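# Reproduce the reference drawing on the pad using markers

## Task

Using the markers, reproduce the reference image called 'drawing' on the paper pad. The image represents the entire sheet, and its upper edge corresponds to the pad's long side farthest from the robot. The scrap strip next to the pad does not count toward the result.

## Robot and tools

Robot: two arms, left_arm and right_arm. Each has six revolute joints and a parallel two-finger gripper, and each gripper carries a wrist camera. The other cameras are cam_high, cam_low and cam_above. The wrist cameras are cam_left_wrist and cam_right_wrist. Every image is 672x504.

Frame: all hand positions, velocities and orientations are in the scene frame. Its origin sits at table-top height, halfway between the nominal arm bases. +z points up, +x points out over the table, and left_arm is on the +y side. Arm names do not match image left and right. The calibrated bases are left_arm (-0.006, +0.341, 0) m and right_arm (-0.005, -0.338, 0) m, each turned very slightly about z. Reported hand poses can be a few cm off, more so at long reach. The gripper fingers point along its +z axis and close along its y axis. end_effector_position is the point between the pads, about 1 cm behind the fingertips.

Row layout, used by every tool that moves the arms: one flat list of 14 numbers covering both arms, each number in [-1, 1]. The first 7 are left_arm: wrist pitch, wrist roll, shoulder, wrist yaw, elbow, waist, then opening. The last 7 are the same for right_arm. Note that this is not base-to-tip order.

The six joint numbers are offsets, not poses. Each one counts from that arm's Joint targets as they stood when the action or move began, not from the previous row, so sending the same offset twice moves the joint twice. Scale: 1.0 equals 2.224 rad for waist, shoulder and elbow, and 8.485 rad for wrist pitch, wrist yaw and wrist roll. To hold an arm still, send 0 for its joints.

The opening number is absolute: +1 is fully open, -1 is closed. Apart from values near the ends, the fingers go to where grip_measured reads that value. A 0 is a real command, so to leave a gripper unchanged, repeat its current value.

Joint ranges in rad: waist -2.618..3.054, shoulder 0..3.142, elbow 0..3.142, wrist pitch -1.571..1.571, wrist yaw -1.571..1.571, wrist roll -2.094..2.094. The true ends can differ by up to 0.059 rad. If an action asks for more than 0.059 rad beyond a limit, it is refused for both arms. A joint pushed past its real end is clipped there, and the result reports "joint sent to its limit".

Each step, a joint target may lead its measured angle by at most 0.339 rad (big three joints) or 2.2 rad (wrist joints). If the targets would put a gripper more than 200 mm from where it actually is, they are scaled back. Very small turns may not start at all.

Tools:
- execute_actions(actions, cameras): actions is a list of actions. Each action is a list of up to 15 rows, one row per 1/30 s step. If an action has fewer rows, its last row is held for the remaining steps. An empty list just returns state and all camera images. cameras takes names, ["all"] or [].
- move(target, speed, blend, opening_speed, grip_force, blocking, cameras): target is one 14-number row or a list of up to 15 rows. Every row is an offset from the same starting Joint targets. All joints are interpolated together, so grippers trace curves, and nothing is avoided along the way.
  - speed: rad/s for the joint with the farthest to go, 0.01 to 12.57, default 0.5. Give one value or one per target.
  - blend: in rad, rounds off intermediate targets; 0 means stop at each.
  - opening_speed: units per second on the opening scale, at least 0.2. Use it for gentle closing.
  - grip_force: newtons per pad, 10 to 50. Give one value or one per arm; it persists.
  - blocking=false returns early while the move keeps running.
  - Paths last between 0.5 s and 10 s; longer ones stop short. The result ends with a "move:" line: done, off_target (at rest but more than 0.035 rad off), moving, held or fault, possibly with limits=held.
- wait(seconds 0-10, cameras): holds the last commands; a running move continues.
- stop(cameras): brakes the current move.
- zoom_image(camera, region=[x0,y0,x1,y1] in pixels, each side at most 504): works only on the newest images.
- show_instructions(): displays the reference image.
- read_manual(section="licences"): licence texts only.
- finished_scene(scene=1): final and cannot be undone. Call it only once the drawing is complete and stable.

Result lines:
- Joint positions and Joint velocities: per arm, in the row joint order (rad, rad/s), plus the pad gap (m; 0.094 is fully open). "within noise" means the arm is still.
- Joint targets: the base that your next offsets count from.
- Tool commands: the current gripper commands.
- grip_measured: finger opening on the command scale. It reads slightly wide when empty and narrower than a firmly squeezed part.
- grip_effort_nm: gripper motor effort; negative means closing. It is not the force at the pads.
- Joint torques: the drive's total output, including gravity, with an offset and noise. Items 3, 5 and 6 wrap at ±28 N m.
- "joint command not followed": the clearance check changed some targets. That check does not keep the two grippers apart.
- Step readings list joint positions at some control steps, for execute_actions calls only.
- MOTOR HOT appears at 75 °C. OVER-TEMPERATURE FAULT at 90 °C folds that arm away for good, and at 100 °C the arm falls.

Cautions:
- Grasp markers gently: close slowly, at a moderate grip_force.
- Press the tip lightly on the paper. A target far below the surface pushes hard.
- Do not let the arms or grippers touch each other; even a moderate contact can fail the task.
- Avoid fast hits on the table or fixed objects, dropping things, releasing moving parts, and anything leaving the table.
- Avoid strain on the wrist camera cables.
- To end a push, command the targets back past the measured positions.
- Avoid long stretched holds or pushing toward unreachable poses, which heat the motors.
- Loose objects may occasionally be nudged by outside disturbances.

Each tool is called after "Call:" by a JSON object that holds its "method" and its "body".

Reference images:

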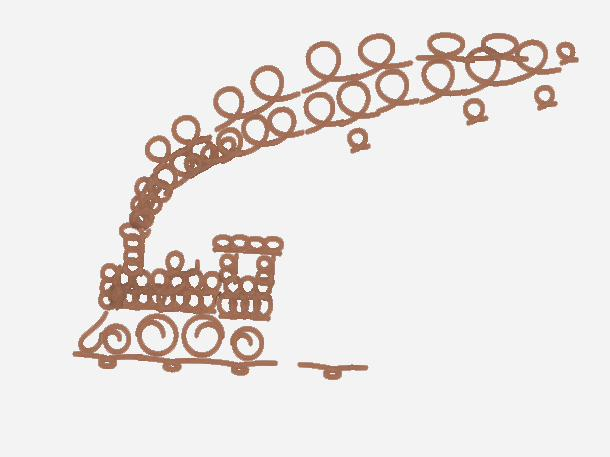

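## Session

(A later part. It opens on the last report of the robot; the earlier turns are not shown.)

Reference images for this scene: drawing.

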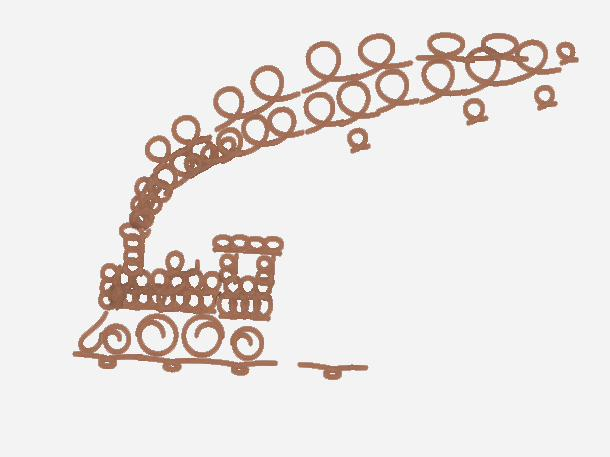

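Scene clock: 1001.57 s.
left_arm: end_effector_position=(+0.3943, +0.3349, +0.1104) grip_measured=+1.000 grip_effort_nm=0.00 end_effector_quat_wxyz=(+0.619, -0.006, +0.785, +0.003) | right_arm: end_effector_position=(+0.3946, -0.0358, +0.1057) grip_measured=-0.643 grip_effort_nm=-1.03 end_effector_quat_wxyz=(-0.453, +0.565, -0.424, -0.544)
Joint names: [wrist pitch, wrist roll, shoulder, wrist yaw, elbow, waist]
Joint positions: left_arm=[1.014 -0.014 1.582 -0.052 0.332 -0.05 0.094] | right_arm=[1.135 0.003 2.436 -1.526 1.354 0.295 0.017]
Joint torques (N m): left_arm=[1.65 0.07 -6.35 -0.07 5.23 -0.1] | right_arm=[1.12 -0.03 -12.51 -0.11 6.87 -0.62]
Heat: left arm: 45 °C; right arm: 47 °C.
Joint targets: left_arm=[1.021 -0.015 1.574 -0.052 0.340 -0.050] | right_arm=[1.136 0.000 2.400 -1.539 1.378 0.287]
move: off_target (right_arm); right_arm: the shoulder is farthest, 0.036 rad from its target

Call:
{"method": "move", "body": {"target": [[0,0,0,0,0,0,1,0,0,0.00899,-0.003213,0,0.017702,-1],[0,0,0,0,0,0,1,0,0,0.00899,-0.002164,0,-0.000283,-1],[0,0,0,0,0,0,1,0,0,0.03957,-0.002164,0,-0.000283,-1],[0,0,0,0,0,0,1,0,0,0.03957,-0.000797,0,0.007743,-1],[0,0,0,0,0,0,1,0,0,0.03957,0.000218,0,0.010733,-1],[0,0,0,0,0,0,1,0,0,0.03957,0.00205,0,0.016205,-1],[0,0,0,0,0,0,1,0,0,0.03957,0.004378,0,0.024465,-1],[0,0,0,0,0,0,1,0,0,0.03957,0.00884,0,0.036353,-1],[0,0,0,0,0,0,1,0,0,0.03957,0.013511,0,0.046448,-1],[0,0,0,0,0,0,1,0,0,0.03957,0.016488,0,0.054627,-1],[0,0,0,0,0,0,1,0,0,0.03957,0.018755,0,0.061416,-1],[0,0,0,0,0,0,1,0,0,0,0.018755,0,0.061416,-1],[0,0,0,0,0,0,1,0,0,-0.03,0.01,0,-0.0528,-1]], "speed": [0.25,0.08,0.08,0.03,0.03,0.033,0.03,0.037,0.045,0.035,0.033,0.25,0.7], "blend": [0,0,0,0.0006,0.0006,0.0006,0.0006,0.0006,0.0006,0.0006,0,0,0], "cameras": ["cam_above"]}}

Call:
{"method": "zoom_image", "body": {"camera": "cam_above", "region": [230, 190, 410, 325]}}

Scene clock: 1013.37 s.
left_arm: end_effector_position=(+0.3943, +0.3349, +0.1104) grip_measured=+1.000 grip_effort_nm=0.00 end_effector_quat_wxyz=(+0.619, -0.006, +0.785, +0.003) | right_arm: end_effector_position=(+0.4431, -0.0857, +0.1372) grip_measured=-0.643 grip_effort_nm=-1.03 end_effector_quat_wxyz=(+0.525, -0.531, +0.459, +0.482)
Joint names: [wrist pitch, wrist roll, shoulder, wrist yaw, elbow, waist]
Joint positions: left_arm=[1.014 -0.014 1.582 -0.052 0.332 -0.05 0.094] | right_arm=[1.135 0.003 2.37 -1.444 1.354 0.172 0.017]
Joint torques (N m): left_arm=[1.67 0.03 -6.48 -0.03 5.22 -0.02] | right_arm=[1.14 -0.04 -12.46 -0.04 7.16 -0.27]
Heat: left arm: 45 °C; right arm: 48 °C.
Joint targets: left_arm=[1.021 -0.015 1.574 -0.052 0.340 -0.050] | right_arm=[1.136 0.000 2.333 -1.454 1.378 0.170]
move: off_target (right_arm); right_arm: the shoulder is farthest, 0.037 rad from its target
Images, in order (width x height): cam_above 672x504.

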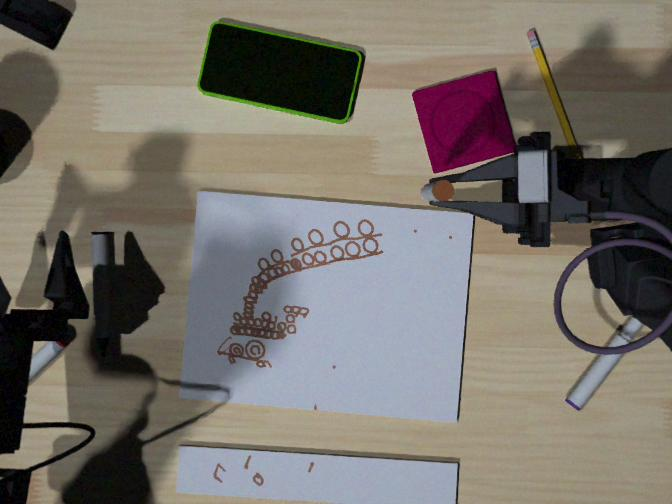

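Scaled by 2.800 from the camera's 672x504 image, which has a finer 960x720 frame.

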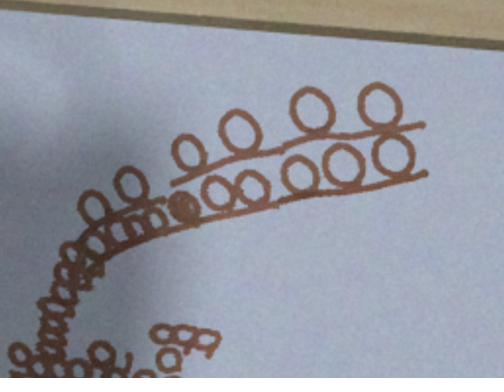

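Call:
{"method": "move", "body": {"target": [[0,0,0,0,0,0,1,0.02746,0,-0.12737,0,-0.20144,0,-1],[0,0,0,0,0,0,1,0.02746,0,-0.12737,0,-0.16187,0,-1],[0,0,0,0,0,0,1,0.02746,0,-0.0285,0,-0.16187,0,-1]], "speed": [0.5,0.2,0.4], "blend": [0,0,0], "cameras": ["cam_above","cam_low"]}}

Scene clock: 1020.13 s.
left_arm: end_effector_position=(+0.3943, +0.3349, +0.1104) grip_measured=+1.000 grip_effort_nm=0.00 end_effector_quat_wxyz=(+0.619, -0.006, +0.785, +0.003) | right_arm: end_effector_position=(+0.3730, -0.0966, +0.1108) grip_measured=-0.643 grip_effort_nm=-1.03 end_effector_quat_wxyz=(+0.512, -0.524, +0.470, +0.492)
Joint names: [wrist pitch, wrist roll, shoulder, wrist yaw, elbow, waist]
Joint positions: left_arm=[1.014 -0.014 1.582 -0.052 0.332 -0.05 0.094] | right_arm=[1.352 0.003 2.271 -1.449 0.997 0.172 0.017]
Joint torques (N m): left_arm=[1.67 0.04 -6.52 -0.04 5.18 -0.08] | right_arm=[1.3 -0.04 -8.32 -0.03 5.82 -0.23]
Heat: left arm: 45 °C; right arm: 48 °C.
Joint targets: left_arm=[1.021 -0.015 1.574 -0.052 0.340 -0.050] | right_arm=[1.369 0.000 2.270 -1.454 1.018 0.170]
move: done
Images, in order (width x height): cam_low 672x504, cam_above 672x504.

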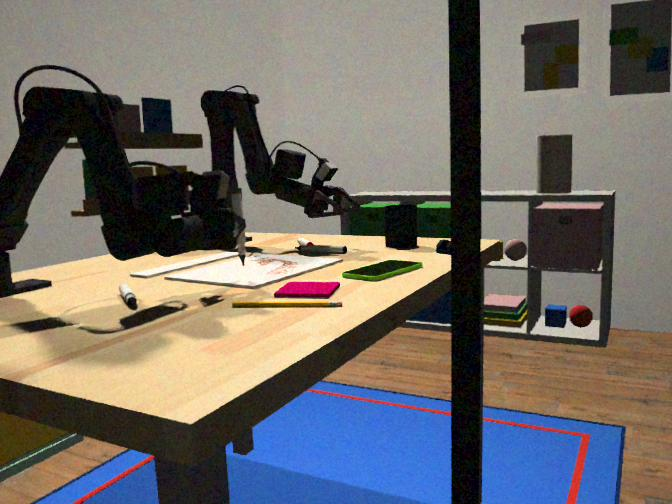

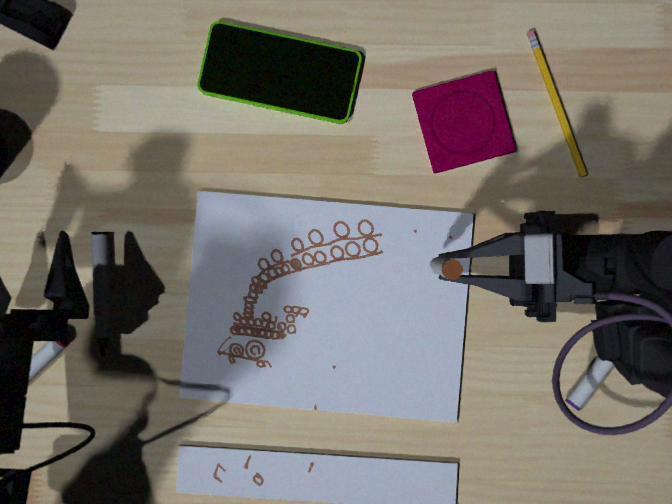

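Call:
{"method": "zoom_image", "body": {"camera": "cam_above", "region": [400, 200, 520, 300]}}

Scaled by 4.200 from the camera's 672x504 image, which has a finer 960x720 frame.

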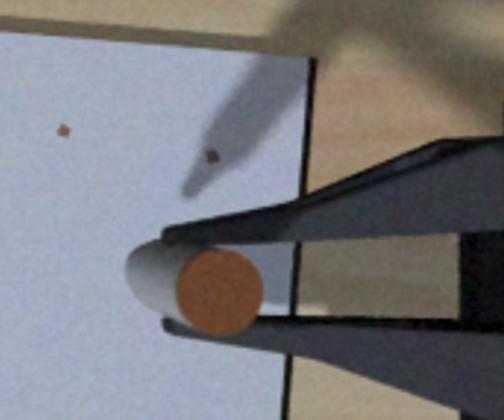

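Call:
{"method": "move", "body": {"target": [[0,0,0,0,0,0,1,0,0,0.00454,0.026552,0,0.198152,-1],[0,0,0,0,0,0,1,0,0,0.00454,0.028909,0,0.180166,-1],[0,0,0,0,0,0,1,0,0,0.036915,0.028909,0,0.180166,-1],[0,0,0,0,0,0,1,0,0,-0.00895,0.028909,0,0.180166,-1],[0,0,0,0,0,0,1,0,0,-0.0314,0.028909,0,-0.02,-1]], "speed": [0.7,0.06,0.08,0.25,0.7], "blend": [0,0,0,0,0], "cameras": ["cam_above"]}}

Call:
{"method": "zoom_image", "body": {"camera": "cam_above", "region": [210, 260, 410, 400]}}

Scene clock: 1029.87 s.
left_arm: end_effector_position=(+0.3943, +0.3349, +0.1104) grip_measured=+1.000 grip_effort_nm=0.00 end_effector_quat_wxyz=(+0.619, -0.006, +0.785, +0.003) | right_arm: end_effector_position=(+0.4281, -0.1231, +0.1292) grip_measured=-0.643 grip_effort_nm=-1.03 end_effector_quat_wxyz=(+0.594, -0.451, +0.526, +0.410)
Joint names: [wrist pitch, wrist roll, shoulder, wrist yaw, elbow, waist]
Joint positions: left_arm=[1.014 -0.014 1.582 -0.052 0.332 -0.05 0.094] | right_arm=[1.356 0.003 2.238 -1.208 0.997 0.119 0.017]
Joint torques (N m): left_arm=[1.65 0.04 -6.43 -0.05 5.3 -0.06] | right_arm=[1.37 -0.03 -11.14 0.04 6.06 0.54]
Heat: left arm: 45 °C; right arm: 46 °C.
Joint targets: left_arm=[1.021 -0.015 1.574 -0.052 0.340 -0.050] | right_arm=[1.369 0.000 2.200 -1.209 1.018 0.126]
move: off_target (right_arm); right_arm: the shoulder is farthest, 0.038 rad from its target
Images, in order (width x height): cam_above 672x504.

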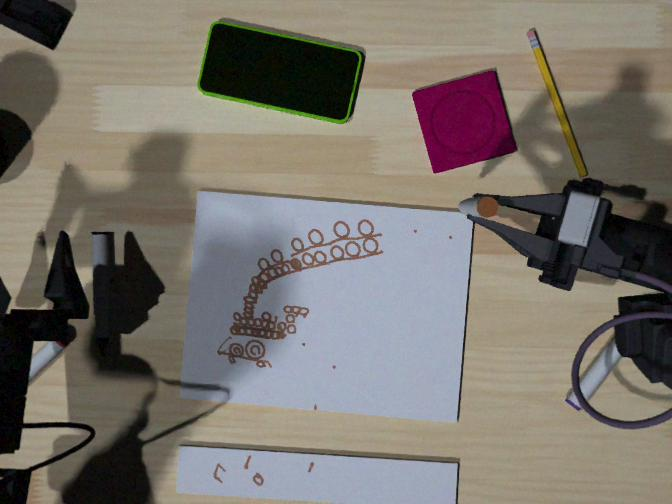

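Scaled by 2.520 from the camera's 672x504 image, which has a finer 960x720 frame.

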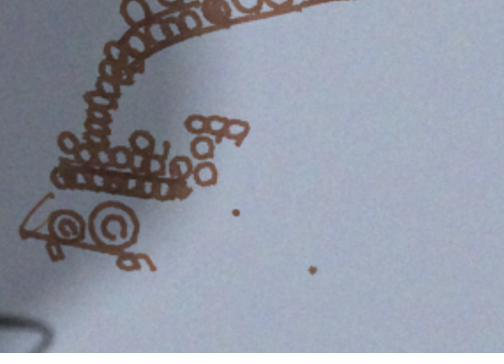

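Call:
{"method": "move", "body": {"target": [[0,0,0,0,0,0,1,0,0,0.03597,-0.006627,0,0.213336,-1],[0,0,0,0,0,0,1,0,0,0.03597,-0.00427,0,0.195351,-1],[0,0,0,0,0,0,1,0,0,0.0688,-0.00427,0,0.195351,-1],[0,0,0,0,0,0,1,0,0,0.0688,-0.00117,0,0.204703,-1],[0,0,0,0,0,0,1,0,0,0.0688,0.005239,0,0.21478,-1],[0,0,0,0,0,0,1,0,0,0.0688,0.014977,0,0.229838,-1],[0,0,0,0,0,0,1,0,0,0.02248,0.014977,0,0.229838,-1],[0,0,0,0,0,0,1,0,0,0,0,0,0.03,-1]], "speed": [0.7,0.06,0.08,0.04,0.06,0.065,0.25,0.7], "blend": [0,0,0,0.0006,0.0006,0,0,0], "cameras": ["cam_above"]}}

Call:
{"method": "zoom_image", "body": {"camera": "cam_above", "region": [210, 290, 330, 380]}}

Scene clock: 1040.47 s.
left_arm: end_effector_position=(+0.3943, +0.3349, +0.1104) grip_measured=+1.000 grip_effort_nm=0.00 end_effector_quat_wxyz=(+0.619, -0.006, +0.785, +0.003) | right_arm: end_effector_position=(+0.4142, -0.0948, +0.1298) grip_measured=-0.643 grip_effort_nm=-1.03 end_effector_quat_wxyz=(+0.583, -0.466, +0.511, +0.427)
Joint names: [wrist pitch, wrist roll, shoulder, wrist yaw, elbow, waist]
Joint positions: left_arm=[1.014 -0.014 1.582 -0.052 0.332 -0.05 0.094] | right_arm=[1.359 0.003 2.238 -1.199 0.997 0.187 0.017]
Joint torques (N m): left_arm=[1.67 0.03 -6.41 -0.05 5.3 -0.05] | right_arm=[1.35 -0.04 -11.15 -0.04 6.06 0.44]
Heat: left arm: 45 °C; right arm: 45 °C.
Joint targets: left_arm=[1.021 -0.015 1.574 -0.052 0.340 -0.050] | right_arm=[1.369 0.000 2.200 -1.209 1.018 0.192]
move: off_target (right_arm); right_arm: the shoulder is farthest, 0.038 rad from its target
Images, in order (width x height): cam_above 672x504.

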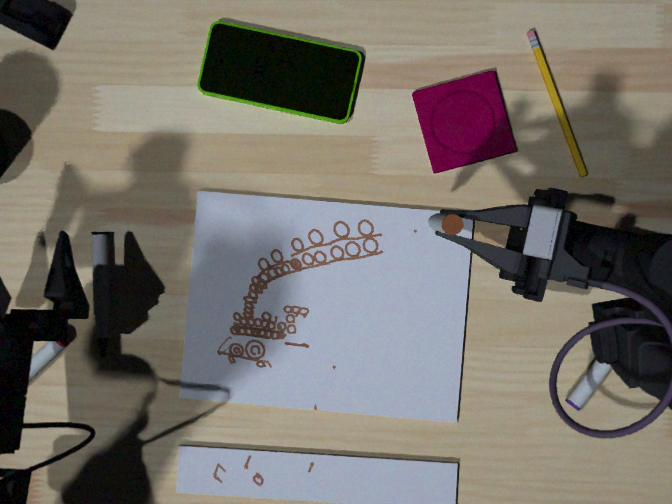

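Scaled by 4.200 from the camera's 672x504 image, which has a finer 960x720 frame.

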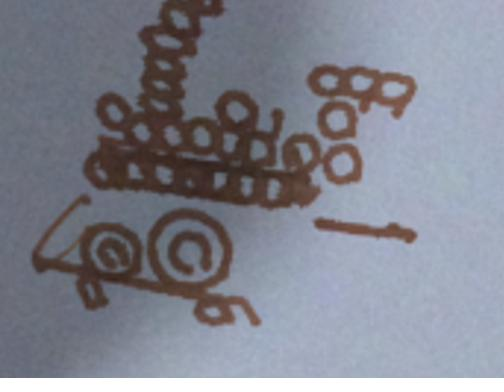

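Call:
{"method": "move", "body": {"target": [[0,0,0,0,0,0,1,0,0,0.03597,0.005098,0,0.174649,-1],[0,0,0,0,0,0,1,0,0,0.03597,0.007456,0,0.156664,-1],[0,0,0,0,0,0,1,0,0,0.0688,0.007456,0,0.156664,-1],[0,0,0,0,0,0,1,0,0,0.0688,0.00894,0,0.149856,-1],[0,0,0,0,0,0,1,0,0,0.0688,0.010197,0,0.160558,-1],[0,0,0,0,0,0,1,0,0,0.0688,0.013372,0,0.163791,-1],[0,0,0,0,0,0,1,0,0,0.0688,0.015295,0,0.168309,-1],[0,0,0,0,0,0,1,0,0,0.0688,0.012026,0,0.17045,-1],[0,0,0,0,0,0,1,0,0,0.0688,0.01077,0,0.159748,-1],[0,0,0,0,0,0,1,0,0,0.0688,0.007595,0,0.156515,-1],[0,0,0,0,0,0,1,0,0,0.0688,0.005648,0,0.151057,-1],[0,0,0,0,0,0,1,0,0,0.02248,0.005648,0,0.151057,-1]], "speed": [0.7,0.06,0.08,0.03,0.032,0.052,0.03,0.045,0.032,0.052,0.03,0.25], "blend": [0,0,0,0.0006,0.0006,0.0006,0.0006,0.0006,0.0006,0.0006,0,0]}}

Scene clock: 1051.03 s.
left_arm: end_effector_position=(+0.3943, +0.3349, +0.1104) grip_measured=+1.000 grip_effort_nm=0.00 end_effector_quat_wxyz=(+0.619, -0.006, +0.785, +0.003) | right_arm: end_effector_position=(+0.3142, +0.0351, +0.1121) grip_measured=-0.643 grip_effort_nm=-1.03 end_effector_quat_wxyz=(+0.500, -0.532, +0.449, +0.516)
Joint names: [wrist pitch, wrist roll, shoulder, wrist yaw, elbow, waist]
Joint positions: left_arm=[1.014 -0.014 1.582 -0.052 0.332 -0.05 0.094] | right_arm=[1.361 0.003 2.28 -1.15 0.997 0.536 0.017]
Joint torques (N m): left_arm=[1.65 -0.02 -6.43 -0.05 5.16 -0.05] | right_arm=[1.37 -0.03 -10.77 -0.07 5.91 -0.65]
Heat: left arm: 45 °C; right arm: 44 °C.
Joint targets: left_arm=[1.021 -0.015 1.574 -0.052 0.340 -0.050] | right_arm=[1.369 0.000 2.250 -1.161 1.018 0.528]
move: done

Call:
{"method": "move", "body": {"target": [[0,0,0,0,0,0,1,0,0,0.01349,-0.004902,0,0.025778,-1],[0,0,0,0,0,0,1,0,0,0.01349,-0.002544,0,0.007792,-1],[0,0,0,0,0,0,1,0,0,0.04631,-0.002544,0,0.007792,-1],[0,0,0,0,0,0,1,0,0,0.04631,-0.001014,0,0.000904,-1],[0,0,0,0,0,0,1,0,0,0.04631,0.00023,0,0.011601,-1],[0,0,0,0,0,0,1,0,0,0.04631,0.003268,0,0.014708,-1],[0,0,0,0,0,0,1,0,0,0.04631,0.005094,0,0.019105,-1],[0,0,0,0,0,0,1,0,0,0.04631,0.001777,0,0.021326,-1],[0,0,0,0,0,0,1,0,0,0.04631,0.000534,0,0.010629,-1],[0,0,0,0,0,0,1,0,0,0.04631,-0.002504,0,0.007522,-1],[0,0,0,0,0,0,1,0,0,0.04631,-0.004354,0,0.002176,-1],[0,0,0,0,0,0,1,0,0,0,-0.004354,0,0.002176,-1]], "speed": [0.2,0.06,0.08,0.03,0.032,0.052,0.03,0.045,0.032,0.052,0.03,0.25], "blend": [0,0,0,0.0006,0.0006,0.0006,0.0006,0.0006,0.0006,0.0006,0,0]}}

Scene clock: 1060.80 s.
left_arm: end_effector_position=(+0.3943, +0.3349, +0.1104) grip_measured=+1.000 grip_effort_nm=0.00 end_effector_quat_wxyz=(+0.619, -0.006, +0.785, +0.003) | right_arm: end_effector_position=(+0.3057, +0.0358, +0.1119) grip_measured=-0.643 grip_effort_nm=-1.03 end_effector_quat_wxyz=(-0.489, +0.542, -0.438, -0.525)
Joint names: [wrist pitch, wrist roll, shoulder, wrist yaw, elbow, waist]
Joint positions: left_arm=[1.014 -0.014 1.582 -0.052 0.332 -0.05 0.094] | right_arm=[1.362 0.003 2.28 -1.187 0.997 0.541 0.017]
Joint torques (N m): left_arm=[1.67 0.03 -6.3 -0.08 5.22 -0.06] | right_arm=[1.35 -0.03 -10.66 -0.06 5.93 -0.66]
Heat: left arm: 45 °C; right arm: 44 °C.
Joint targets: left_arm=[1.021 -0.015 1.574 -0.052 0.340 -0.050] | right_arm=[1.369 0.000 2.250 -1.198 1.018 0.533]
move: done

Call:
{"method": "move", "body": {"target": [[0,0,0,0,0,0,1,0,0,0.01349,0.004018,0,0.033826,-1],[0,0,0,0,0,0,1,0,0,0.01349,0.006375,0,0.015841,-1],[0,0,0,0,0,0,1,0,0,0.04631,0.006375,0,0.015841,-1],[0,0,0,0,0,0,1,0,0,0.04631,0.007859,0,0.009033,-1],[0,0,0,0,0,0,1,0,0,0.04631,0.009115,0,0.019739,-1],[0,0,0,0,0,0,1,0,0,0.04631,0.012296,0,0.022977,-1],[0,0,0,0,0,0,1,0,0,0.04631,0.014224,0,0.027509,-1],[0,0,0,0,0,0,1,0,0,0.04631,0.010956,0,0.029645,-1],[0,0,0,0,0,0,1,0,0,0.04631,0.009699,0,0.018939,-1],[0,0,0,0,0,0,1,0,0,0.04631,0.006519,0,0.015701,-1],[0,0,0,0,0,0,1,0,0,0.04631,0.004567,0,0.010229,-1],[0,0,0,0,0,0,1,0,0,0,0.004567,0,0.010229,-1]], "speed": [0.2,0.06,0.08,0.03,0.032,0.052,0.03,0.045,0.032,0.052,0.03,0.25], "blend": [0,0,0,0.0006,0.0006,0.0006,0.0006,0.0006,0.0006,0.0006,0,0]}}

Scene clock: 1070.63 s.
left_arm: end_effector_position=(+0.3943, +0.3349, +0.1104) grip_measured=+1.000 grip_effort_nm=0.00 end_effector_quat_wxyz=(+0.619, -0.006, +0.785, +0.003) | right_arm: end_effector_position=(+0.3041, +0.0437, +0.1122) grip_measured=-0.643 grip_effort_nm=-1.03 end_effector_quat_wxyz=(-0.493, +0.537, -0.442, -0.522)
Joint names: [wrist pitch, wrist roll, shoulder, wrist yaw, elbow, waist]
Joint positions: left_arm=[1.014 -0.014 1.582 -0.052 0.332 -0.05 0.094] | right_arm=[1.362 0.003 2.28 -1.148 0.997 0.564 0.017]
Joint torques (N m): left_arm=[1.67 0.04 -6.39 -0.05 5.19 -0.16] | right_arm=[1.37 -0.03 -10.73 -0.07 5.82 -0.66]
Heat: left arm: 45 °C; right arm: 44 °C.
Joint targets: left_arm=[1.021 -0.015 1.574 -0.052 0.340 -0.050] | right_arm=[1.369 0.000 2.250 -1.159 1.018 0.556]
move: done

Call:
{"method": "move", "body": {"target": [[0,0,0,0,0,0,1,0,0,0.01349,0.003072,0,0.04129,-1],[0,0,0,0,0,0,1,0,0,0.01349,0.00543,0,0.023305,-1],[0,0,0,0,0,0,1,0,0,0.04631,0.00543,0,0.023305,-1],[0,0,0,0,0,0,1,0,0,0.04631,0.006218,0,0.016515,-1],[0,0,0,0,0,0,1,0,0,0.04631,0.007606,0,0.015863,-1],[0,0,0,0,0,0,1,0,0,0.04631,0.008952,0,0.026497,-1],[0,0,0,0,0,0,1,0,0,0.04631,0.011437,0,0.028633,-1],[0,0,0,0,0,0,1,0,0,0.04631,0.012854,0,0.031902,-1],[0,0,0,0,0,0,1,0,0,0.04631,0.010279,0,0.034006,-1],[0,0,0,0,0,0,1,0,0,0.04631,0.008891,0,0.034658,-1],[0,0,0,0,0,0,1,0,0,0.04631,0.007545,0,0.024024,-1],[0,0,0,0,0,0,1,0,0,0.04631,0.005061,0,0.021888,-1],[0,0,0,0,0,0,1,0,0,0.04631,0.003621,0,0.017684,-1],[0,0,0,0,0,0,1,0,0,0,0.003621,0,0.017684,-1]], "speed": [0.2,0.06,0.08,0.03,0.032,0.032,0.042,0.028,0.045,0.032,0.032,0.042,0.028,0.25], "blend": [0,0,0,0.0006,0.0006,0.0006,0.0006,0.0006,0.0006,0.0006,0.0006,0.0006,0,0]}}

Scene clock: 1083.10 s.
left_arm: end_effector_position=(+0.3943, +0.3349, +0.1104) grip_measured=+1.000 grip_effort_nm=0.00 end_effector_quat_wxyz=(+0.619, -0.006, +0.785, +0.003) | right_arm: end_effector_position=(+0.2943, +0.0564, +0.1125) grip_measured=-0.643 grip_effort_nm=-1.03 end_effector_quat_wxyz=(-0.491, +0.538, -0.439, -0.525)
Joint names: [wrist pitch, wrist roll, shoulder, wrist yaw, elbow, waist]
Joint positions: left_arm=[1.014 -0.014 1.582 -0.052 0.332 -0.05 0.094] | right_arm=[1.362 0.003 2.28 -1.118 0.997 0.603 0.017]
Joint torques (N m): left_arm=[1.66 0.04 -6.49 -0.05 5.39 -0.08] | right_arm=[1.39 -0.04 -10.74 -0.07 5.9 -0.65]
Heat: left arm: 45 °C; right arm: 44 °C.
Joint targets: left_arm=[1.021 -0.015 1.574 -0.052 0.340 -0.050] | right_arm=[1.369 0.000 2.250 -1.128 1.018 0.595]
move: done

Call:
{"method": "move", "body": {"target": [[0,0,0,0,0,0,1,0,0,0.01349,-0.005735,0,0.015958,-1],[0,0,0,0,0,0,1,0,0,0.01349,-0.003378,0,-0.002028,-1],[0,0,0,0,0,0,1,0,0,0.04631,-0.003378,0,-0.002028,-1],[0,0,0,0,0,0,1,0,0,0.04631,-0.002602,0,-0.008853,-1],[0,0,0,0,0,0,1,0,0,0.04631,-0.001115,0,-0.009604,-1],[0,0,0,0,0,0,1,0,0,0.04631,0.000206,0,0.001021,-1],[0,0,0,0,0,0,1,0,0,0.04631,0.002522,0,0.003044,-1],[0,0,0,0,0,0,1,0,0,0.04631,0.003834,0,0.006169,-1],[0,0,0,0,0,0,1,0,0,0.04631,0.00127,0,0.008314,-1],[0,0,0,0,0,0,1,0,0,0.04631,-0.000217,0,0.009065,-1],[0,0,0,0,0,0,1,0,0,0.04631,-0.001538,0,-0.00156,-1],[0,0,0,0,0,0,1,0,0,0.04631,-0.003854,0,-0.003584,-1],[0,0,0,0,0,0,1,0,0,0.04631,-0.005187,0,-0.007653,-1],[0,0,0,0,0,0,1,0,0,0,-0.005187,0,-0.007653,-1]], "speed": [0.2,0.06,0.08,0.03,0.032,0.032,0.042,0.028,0.045,0.032,0.032,0.042,0.028,0.25], "blend": [0,0,0,0.0006,0.0006,0.0006,0.0006,0.0006,0.0006,0.0006,0.0006,0.0006,0,0]}}

Scene clock: 1093.17 s.
left_arm: end_effector_position=(+0.3943, +0.3349, +0.1104) grip_measured=+1.000 grip_effort_nm=0.00 end_effector_quat_wxyz=(+0.619, -0.006, +0.785, +0.003) | right_arm: end_effector_position=(+0.2933, +0.0501, +0.1120) grip_measured=-0.643 grip_effort_nm=-1.03 end_effector_quat_wxyz=(-0.484, +0.545, -0.432, -0.531)
Joint names: [wrist pitch, wrist roll, shoulder, wrist yaw, elbow, waist]
Joint positions: left_arm=[1.014 -0.014 1.582 -0.052 0.332 -0.05 0.094] | right_arm=[1.362 0.003 2.28 -1.161 0.997 0.586 0.017]
Joint torques (N m): left_arm=[1.64 0.06 -6.46 -0.03 5.24 -0.02] | right_arm=[1.36 -0.04 -10.73 -0.08 5.76 -0.65]
Heat: left arm: 45 °C; right arm: 44 °C.
Joint targets: left_arm=[1.021 -0.015 1.574 -0.052 0.340 -0.050] | right_arm=[1.369 0.000 2.250 -1.172 1.018 0.578]
move: done

Call:
{"method": "move", "body": {"target": [[0,0,0,0,0,0,1,0,0,0.01349,-0.005324,0,0.015989,-1],[0,0,0,0,0,0,1,0,0,0.01349,-0.002966,0,-0.001996,-1],[0,0,0,0,0,0,1,0,0,0.04631,-0.002966,0,-0.001996,-1],[0,0,0,0,0,0,1,0,0,0.04631,-0.002202,0,-0.008858,-1],[0,0,0,0,0,0,1,0,0,0.04631,-0.000629,0,-0.009699,-1],[0,0,0,0,0,0,1,0,0,0.04631,0.000673,0,0.000926,-1],[0,0,0,0,0,0,1,0,0,0.04631,0.002845,0,0.002846,-1],[0,0,0,0,0,0,1,0,0,0.04631,0.00407,0,0.005845,-1],[0,0,0,0,0,0,1,0,0,0.04631,0.001516,0,0.008031,-1],[0,0,0,0,0,0,1,0,0,0.04631,-0.000057,0,0.008871,-1],[0,0,0,0,0,0,1,0,0,0.04631,-0.001359,0,-0.001754,-1],[0,0,0,0,0,0,1,0,0,0.04631,-0.003531,0,-0.003674,-1],[0,0,0,0,0,0,1,0,0,0.04631,-0.004777,0,-0.007626,-1],[0,0,0,0,0,0,1,0,0,0,-0.004777,0,-0.007626,-1]], "speed": [0.2,0.06,0.08,0.03,0.032,0.032,0.042,0.028,0.045,0.032,0.032,0.042,0.028,0.25], "blend": [0,0,0,0.0006,0.0006,0.0006,0.0006,0.0006,0.0006,0.0006,0.0006,0.0006,0,0]}}

Scene clock: 1103.30 s.
left_arm: end_effector_position=(+0.3943, +0.3349, +0.1104) grip_measured=+1.000 grip_effort_nm=0.00 end_effector_quat_wxyz=(+0.619, -0.006, +0.785, +0.003) | right_arm: end_effector_position=(+0.2925, +0.0439, +0.1116) grip_measured=-0.643 grip_effort_nm=-1.03 end_effector_quat_wxyz=(-0.477, +0.552, -0.426, -0.535)
Joint names: [wrist pitch, wrist roll, shoulder, wrist yaw, elbow, waist]
Joint positions: left_arm=[1.014 -0.014 1.582 -0.052 0.332 -0.05 0.094] | right_arm=[1.362 0.003 2.28 -1.202 0.997 0.569 0.017]
Joint torques (N m): left_arm=[1.64 0.03 -6.38 -0.04 5.3 0.05] | right_arm=[1.33 -0.04 -10.61 -0.07 5.85 -0.65]
Heat: left arm: 45 °C; right arm: 44 °C.
Joint targets: left_arm=[1.021 -0.015 1.574 -0.052 0.340 -0.050] | right_arm=[1.369 0.000 2.250 -1.213 1.018 0.561]
move: done

Call:
{"method": "move", "body": {"target": [[0,0,0,0,0,0,1,0,0,0.01349,-0.004607,0,0.016547,-1],[0,0,0,0,0,0,1,0,0,0.01349,-0.00225,0,-0.001439,-1],[0,0,0,0,0,0,1,0,0,0.04631,-0.00225,0,-0.001439,-1],[0,0,0,0,0,0,1,0,0,0.04631,-0.001493,0,-0.008327,-1],[0,0,0,0,0,0,1,0,0,0.04631,0.000152,0,-0.009249,-1],[0,0,0,0,0,0,1,0,0,0.04631,0.001437,0,0.001371,-1],[0,0,0,0,0,0,1,0,0,0.04631,0.003497,0,0.003215,-1],[0,0,0,0,0,0,1,0,0,0.04631,0.004653,0,0.006115,-1],[0,0,0,0,0,0,1,0,0,0.04631,0.002106,0,0.008327,-1],[0,0,0,0,0,0,1,0,0,0.04631,0.000461,0,0.009249,-1],[0,0,0,0,0,0,1,0,0,0.04631,-0.000824,0,-0.001371,-1],[0,0,0,0,0,0,1,0,0,0.04631,-0.002884,0,-0.003215,-1],[0,0,0,0,0,0,1,0,0,0.04631,-0.00406,0,-0.007068,-1],[0,0,0,0,0,0,1,0,0,0,-0.00406,0,-0.007068,-1]], "speed": [0.2,0.06,0.08,0.03,0.032,0.032,0.042,0.028,0.045,0.032,0.032,0.042,0.028,0.25], "blend": [0,0,0,0.0006,0.0006,0.0006,0.0006,0.0006,0.0006,0.0006,0.0006,0.0006,0,0]}}

Scene clock: 1113.47 s.
left_arm: end_effector_position=(+0.3943, +0.3349, +0.1104) grip_measured=+1.000 grip_effort_nm=0.00 end_effector_quat_wxyz=(+0.619, -0.006, +0.785, +0.003) | right_arm: end_effector_position=(+0.2927, +0.0380, +0.1116) grip_measured=-0.643 grip_effort_nm=-1.03 end_effector_quat_wxyz=(-0.473, +0.557, -0.421, -0.538)
Joint names: [wrist pitch, wrist roll, shoulder, wrist yaw, elbow, waist]
Joint positions: left_arm=[1.014 -0.014 1.582 -0.052 0.332 -0.05 0.094] | right_arm=[1.363 0.003 2.28 -1.237 0.998 0.553 0.017]
Joint torques (N m): left_arm=[1.7 0.06 -6.38 -0.02 5.19 -0.12] | right_arm=[1.31 -0.04 -10.56 -0.07 5.82 -0.64]
Heat: left arm: 45 °C; right arm: 44 °C.
Joint targets: left_arm=[1.021 -0.015 1.574 -0.052 0.340 -0.050] | right_arm=[1.369 0.000 2.250 -1.247 1.018 0.546]
move: done

Call:
{"method": "move", "body": {"target": [0,0,0,0,0,0,1,0,0,-0.0225,0,0,-0.17,-1], "speed": 0.8, "cameras": ["cam_above"]}}

Call:
{"method": "zoom_image", "body": {"camera": "cam_above", "region": [210, 280, 330, 380]}}

Scene clock: 1114.93 s.
left_arm: end_effector_position=(+0.3943, +0.3349, +0.1104) grip_measured=+1.000 grip_effort_nm=0.00 end_effector_quat_wxyz=(+0.619, -0.006, +0.785, +0.003) | right_arm: end_effector_position=(+0.4122, -0.1032, +0.1303) grip_measured=-0.643 grip_effort_nm=-1.03 end_effector_quat_wxyz=(+0.579, -0.474, +0.505, +0.430)
Joint names: [wrist pitch, wrist roll, shoulder, wrist yaw, elbow, waist]
Joint positions: left_arm=[1.014 -0.014 1.582 -0.052 0.332 -0.05 0.094] | right_arm=[1.363 0.003 2.236 -1.243 0.998 0.163 0.017]
Joint torques (N m): left_arm=[1.65 0 -6.54 -0.07 5.23 -0.03] | right_arm=[1.29 -0.04 -11.03 0.02 5.91 0.35]
Heat: left arm: 45 °C; right arm: 44 °C.
Joint targets: left_arm=[1.021 -0.015 1.574 -0.052 0.340 -0.050] | right_arm=[1.369 0.000 2.200 -1.247 1.018 0.167]
move: off_target (right_arm); right_arm: the shoulder is farthest, 0.036 rad from its target
Images, in order (width x height): cam_above 672x504.

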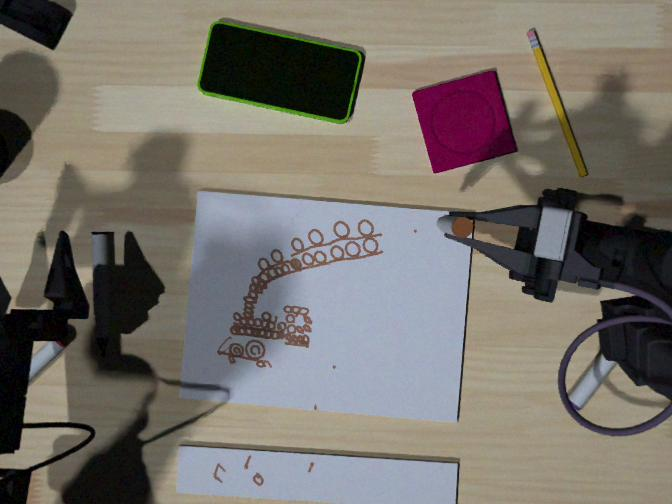

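Scaled by 4.200 from the camera's 672x504 image, which has a finer 960x720 frame.

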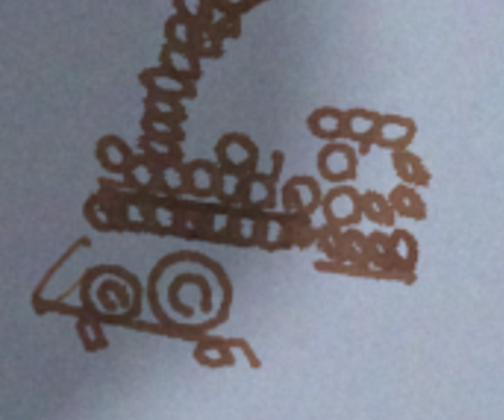

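Call:
{"method": "zoom_image", "body": {"camera": "cam_above", "region": [270, 295, 320, 355]}}

Scaled by 8.400 from the camera's 672x504 image, which has a finer 960x720 frame.

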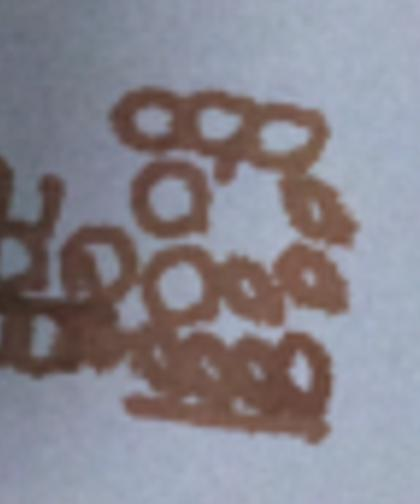

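Call:
{"method": "zoom_image", "body": {"camera": "cam_above", "region": [240, 245, 300, 305]}}

Scaled by 8.400 from the camera's 672x504 image, which has a finer 960x720 frame.

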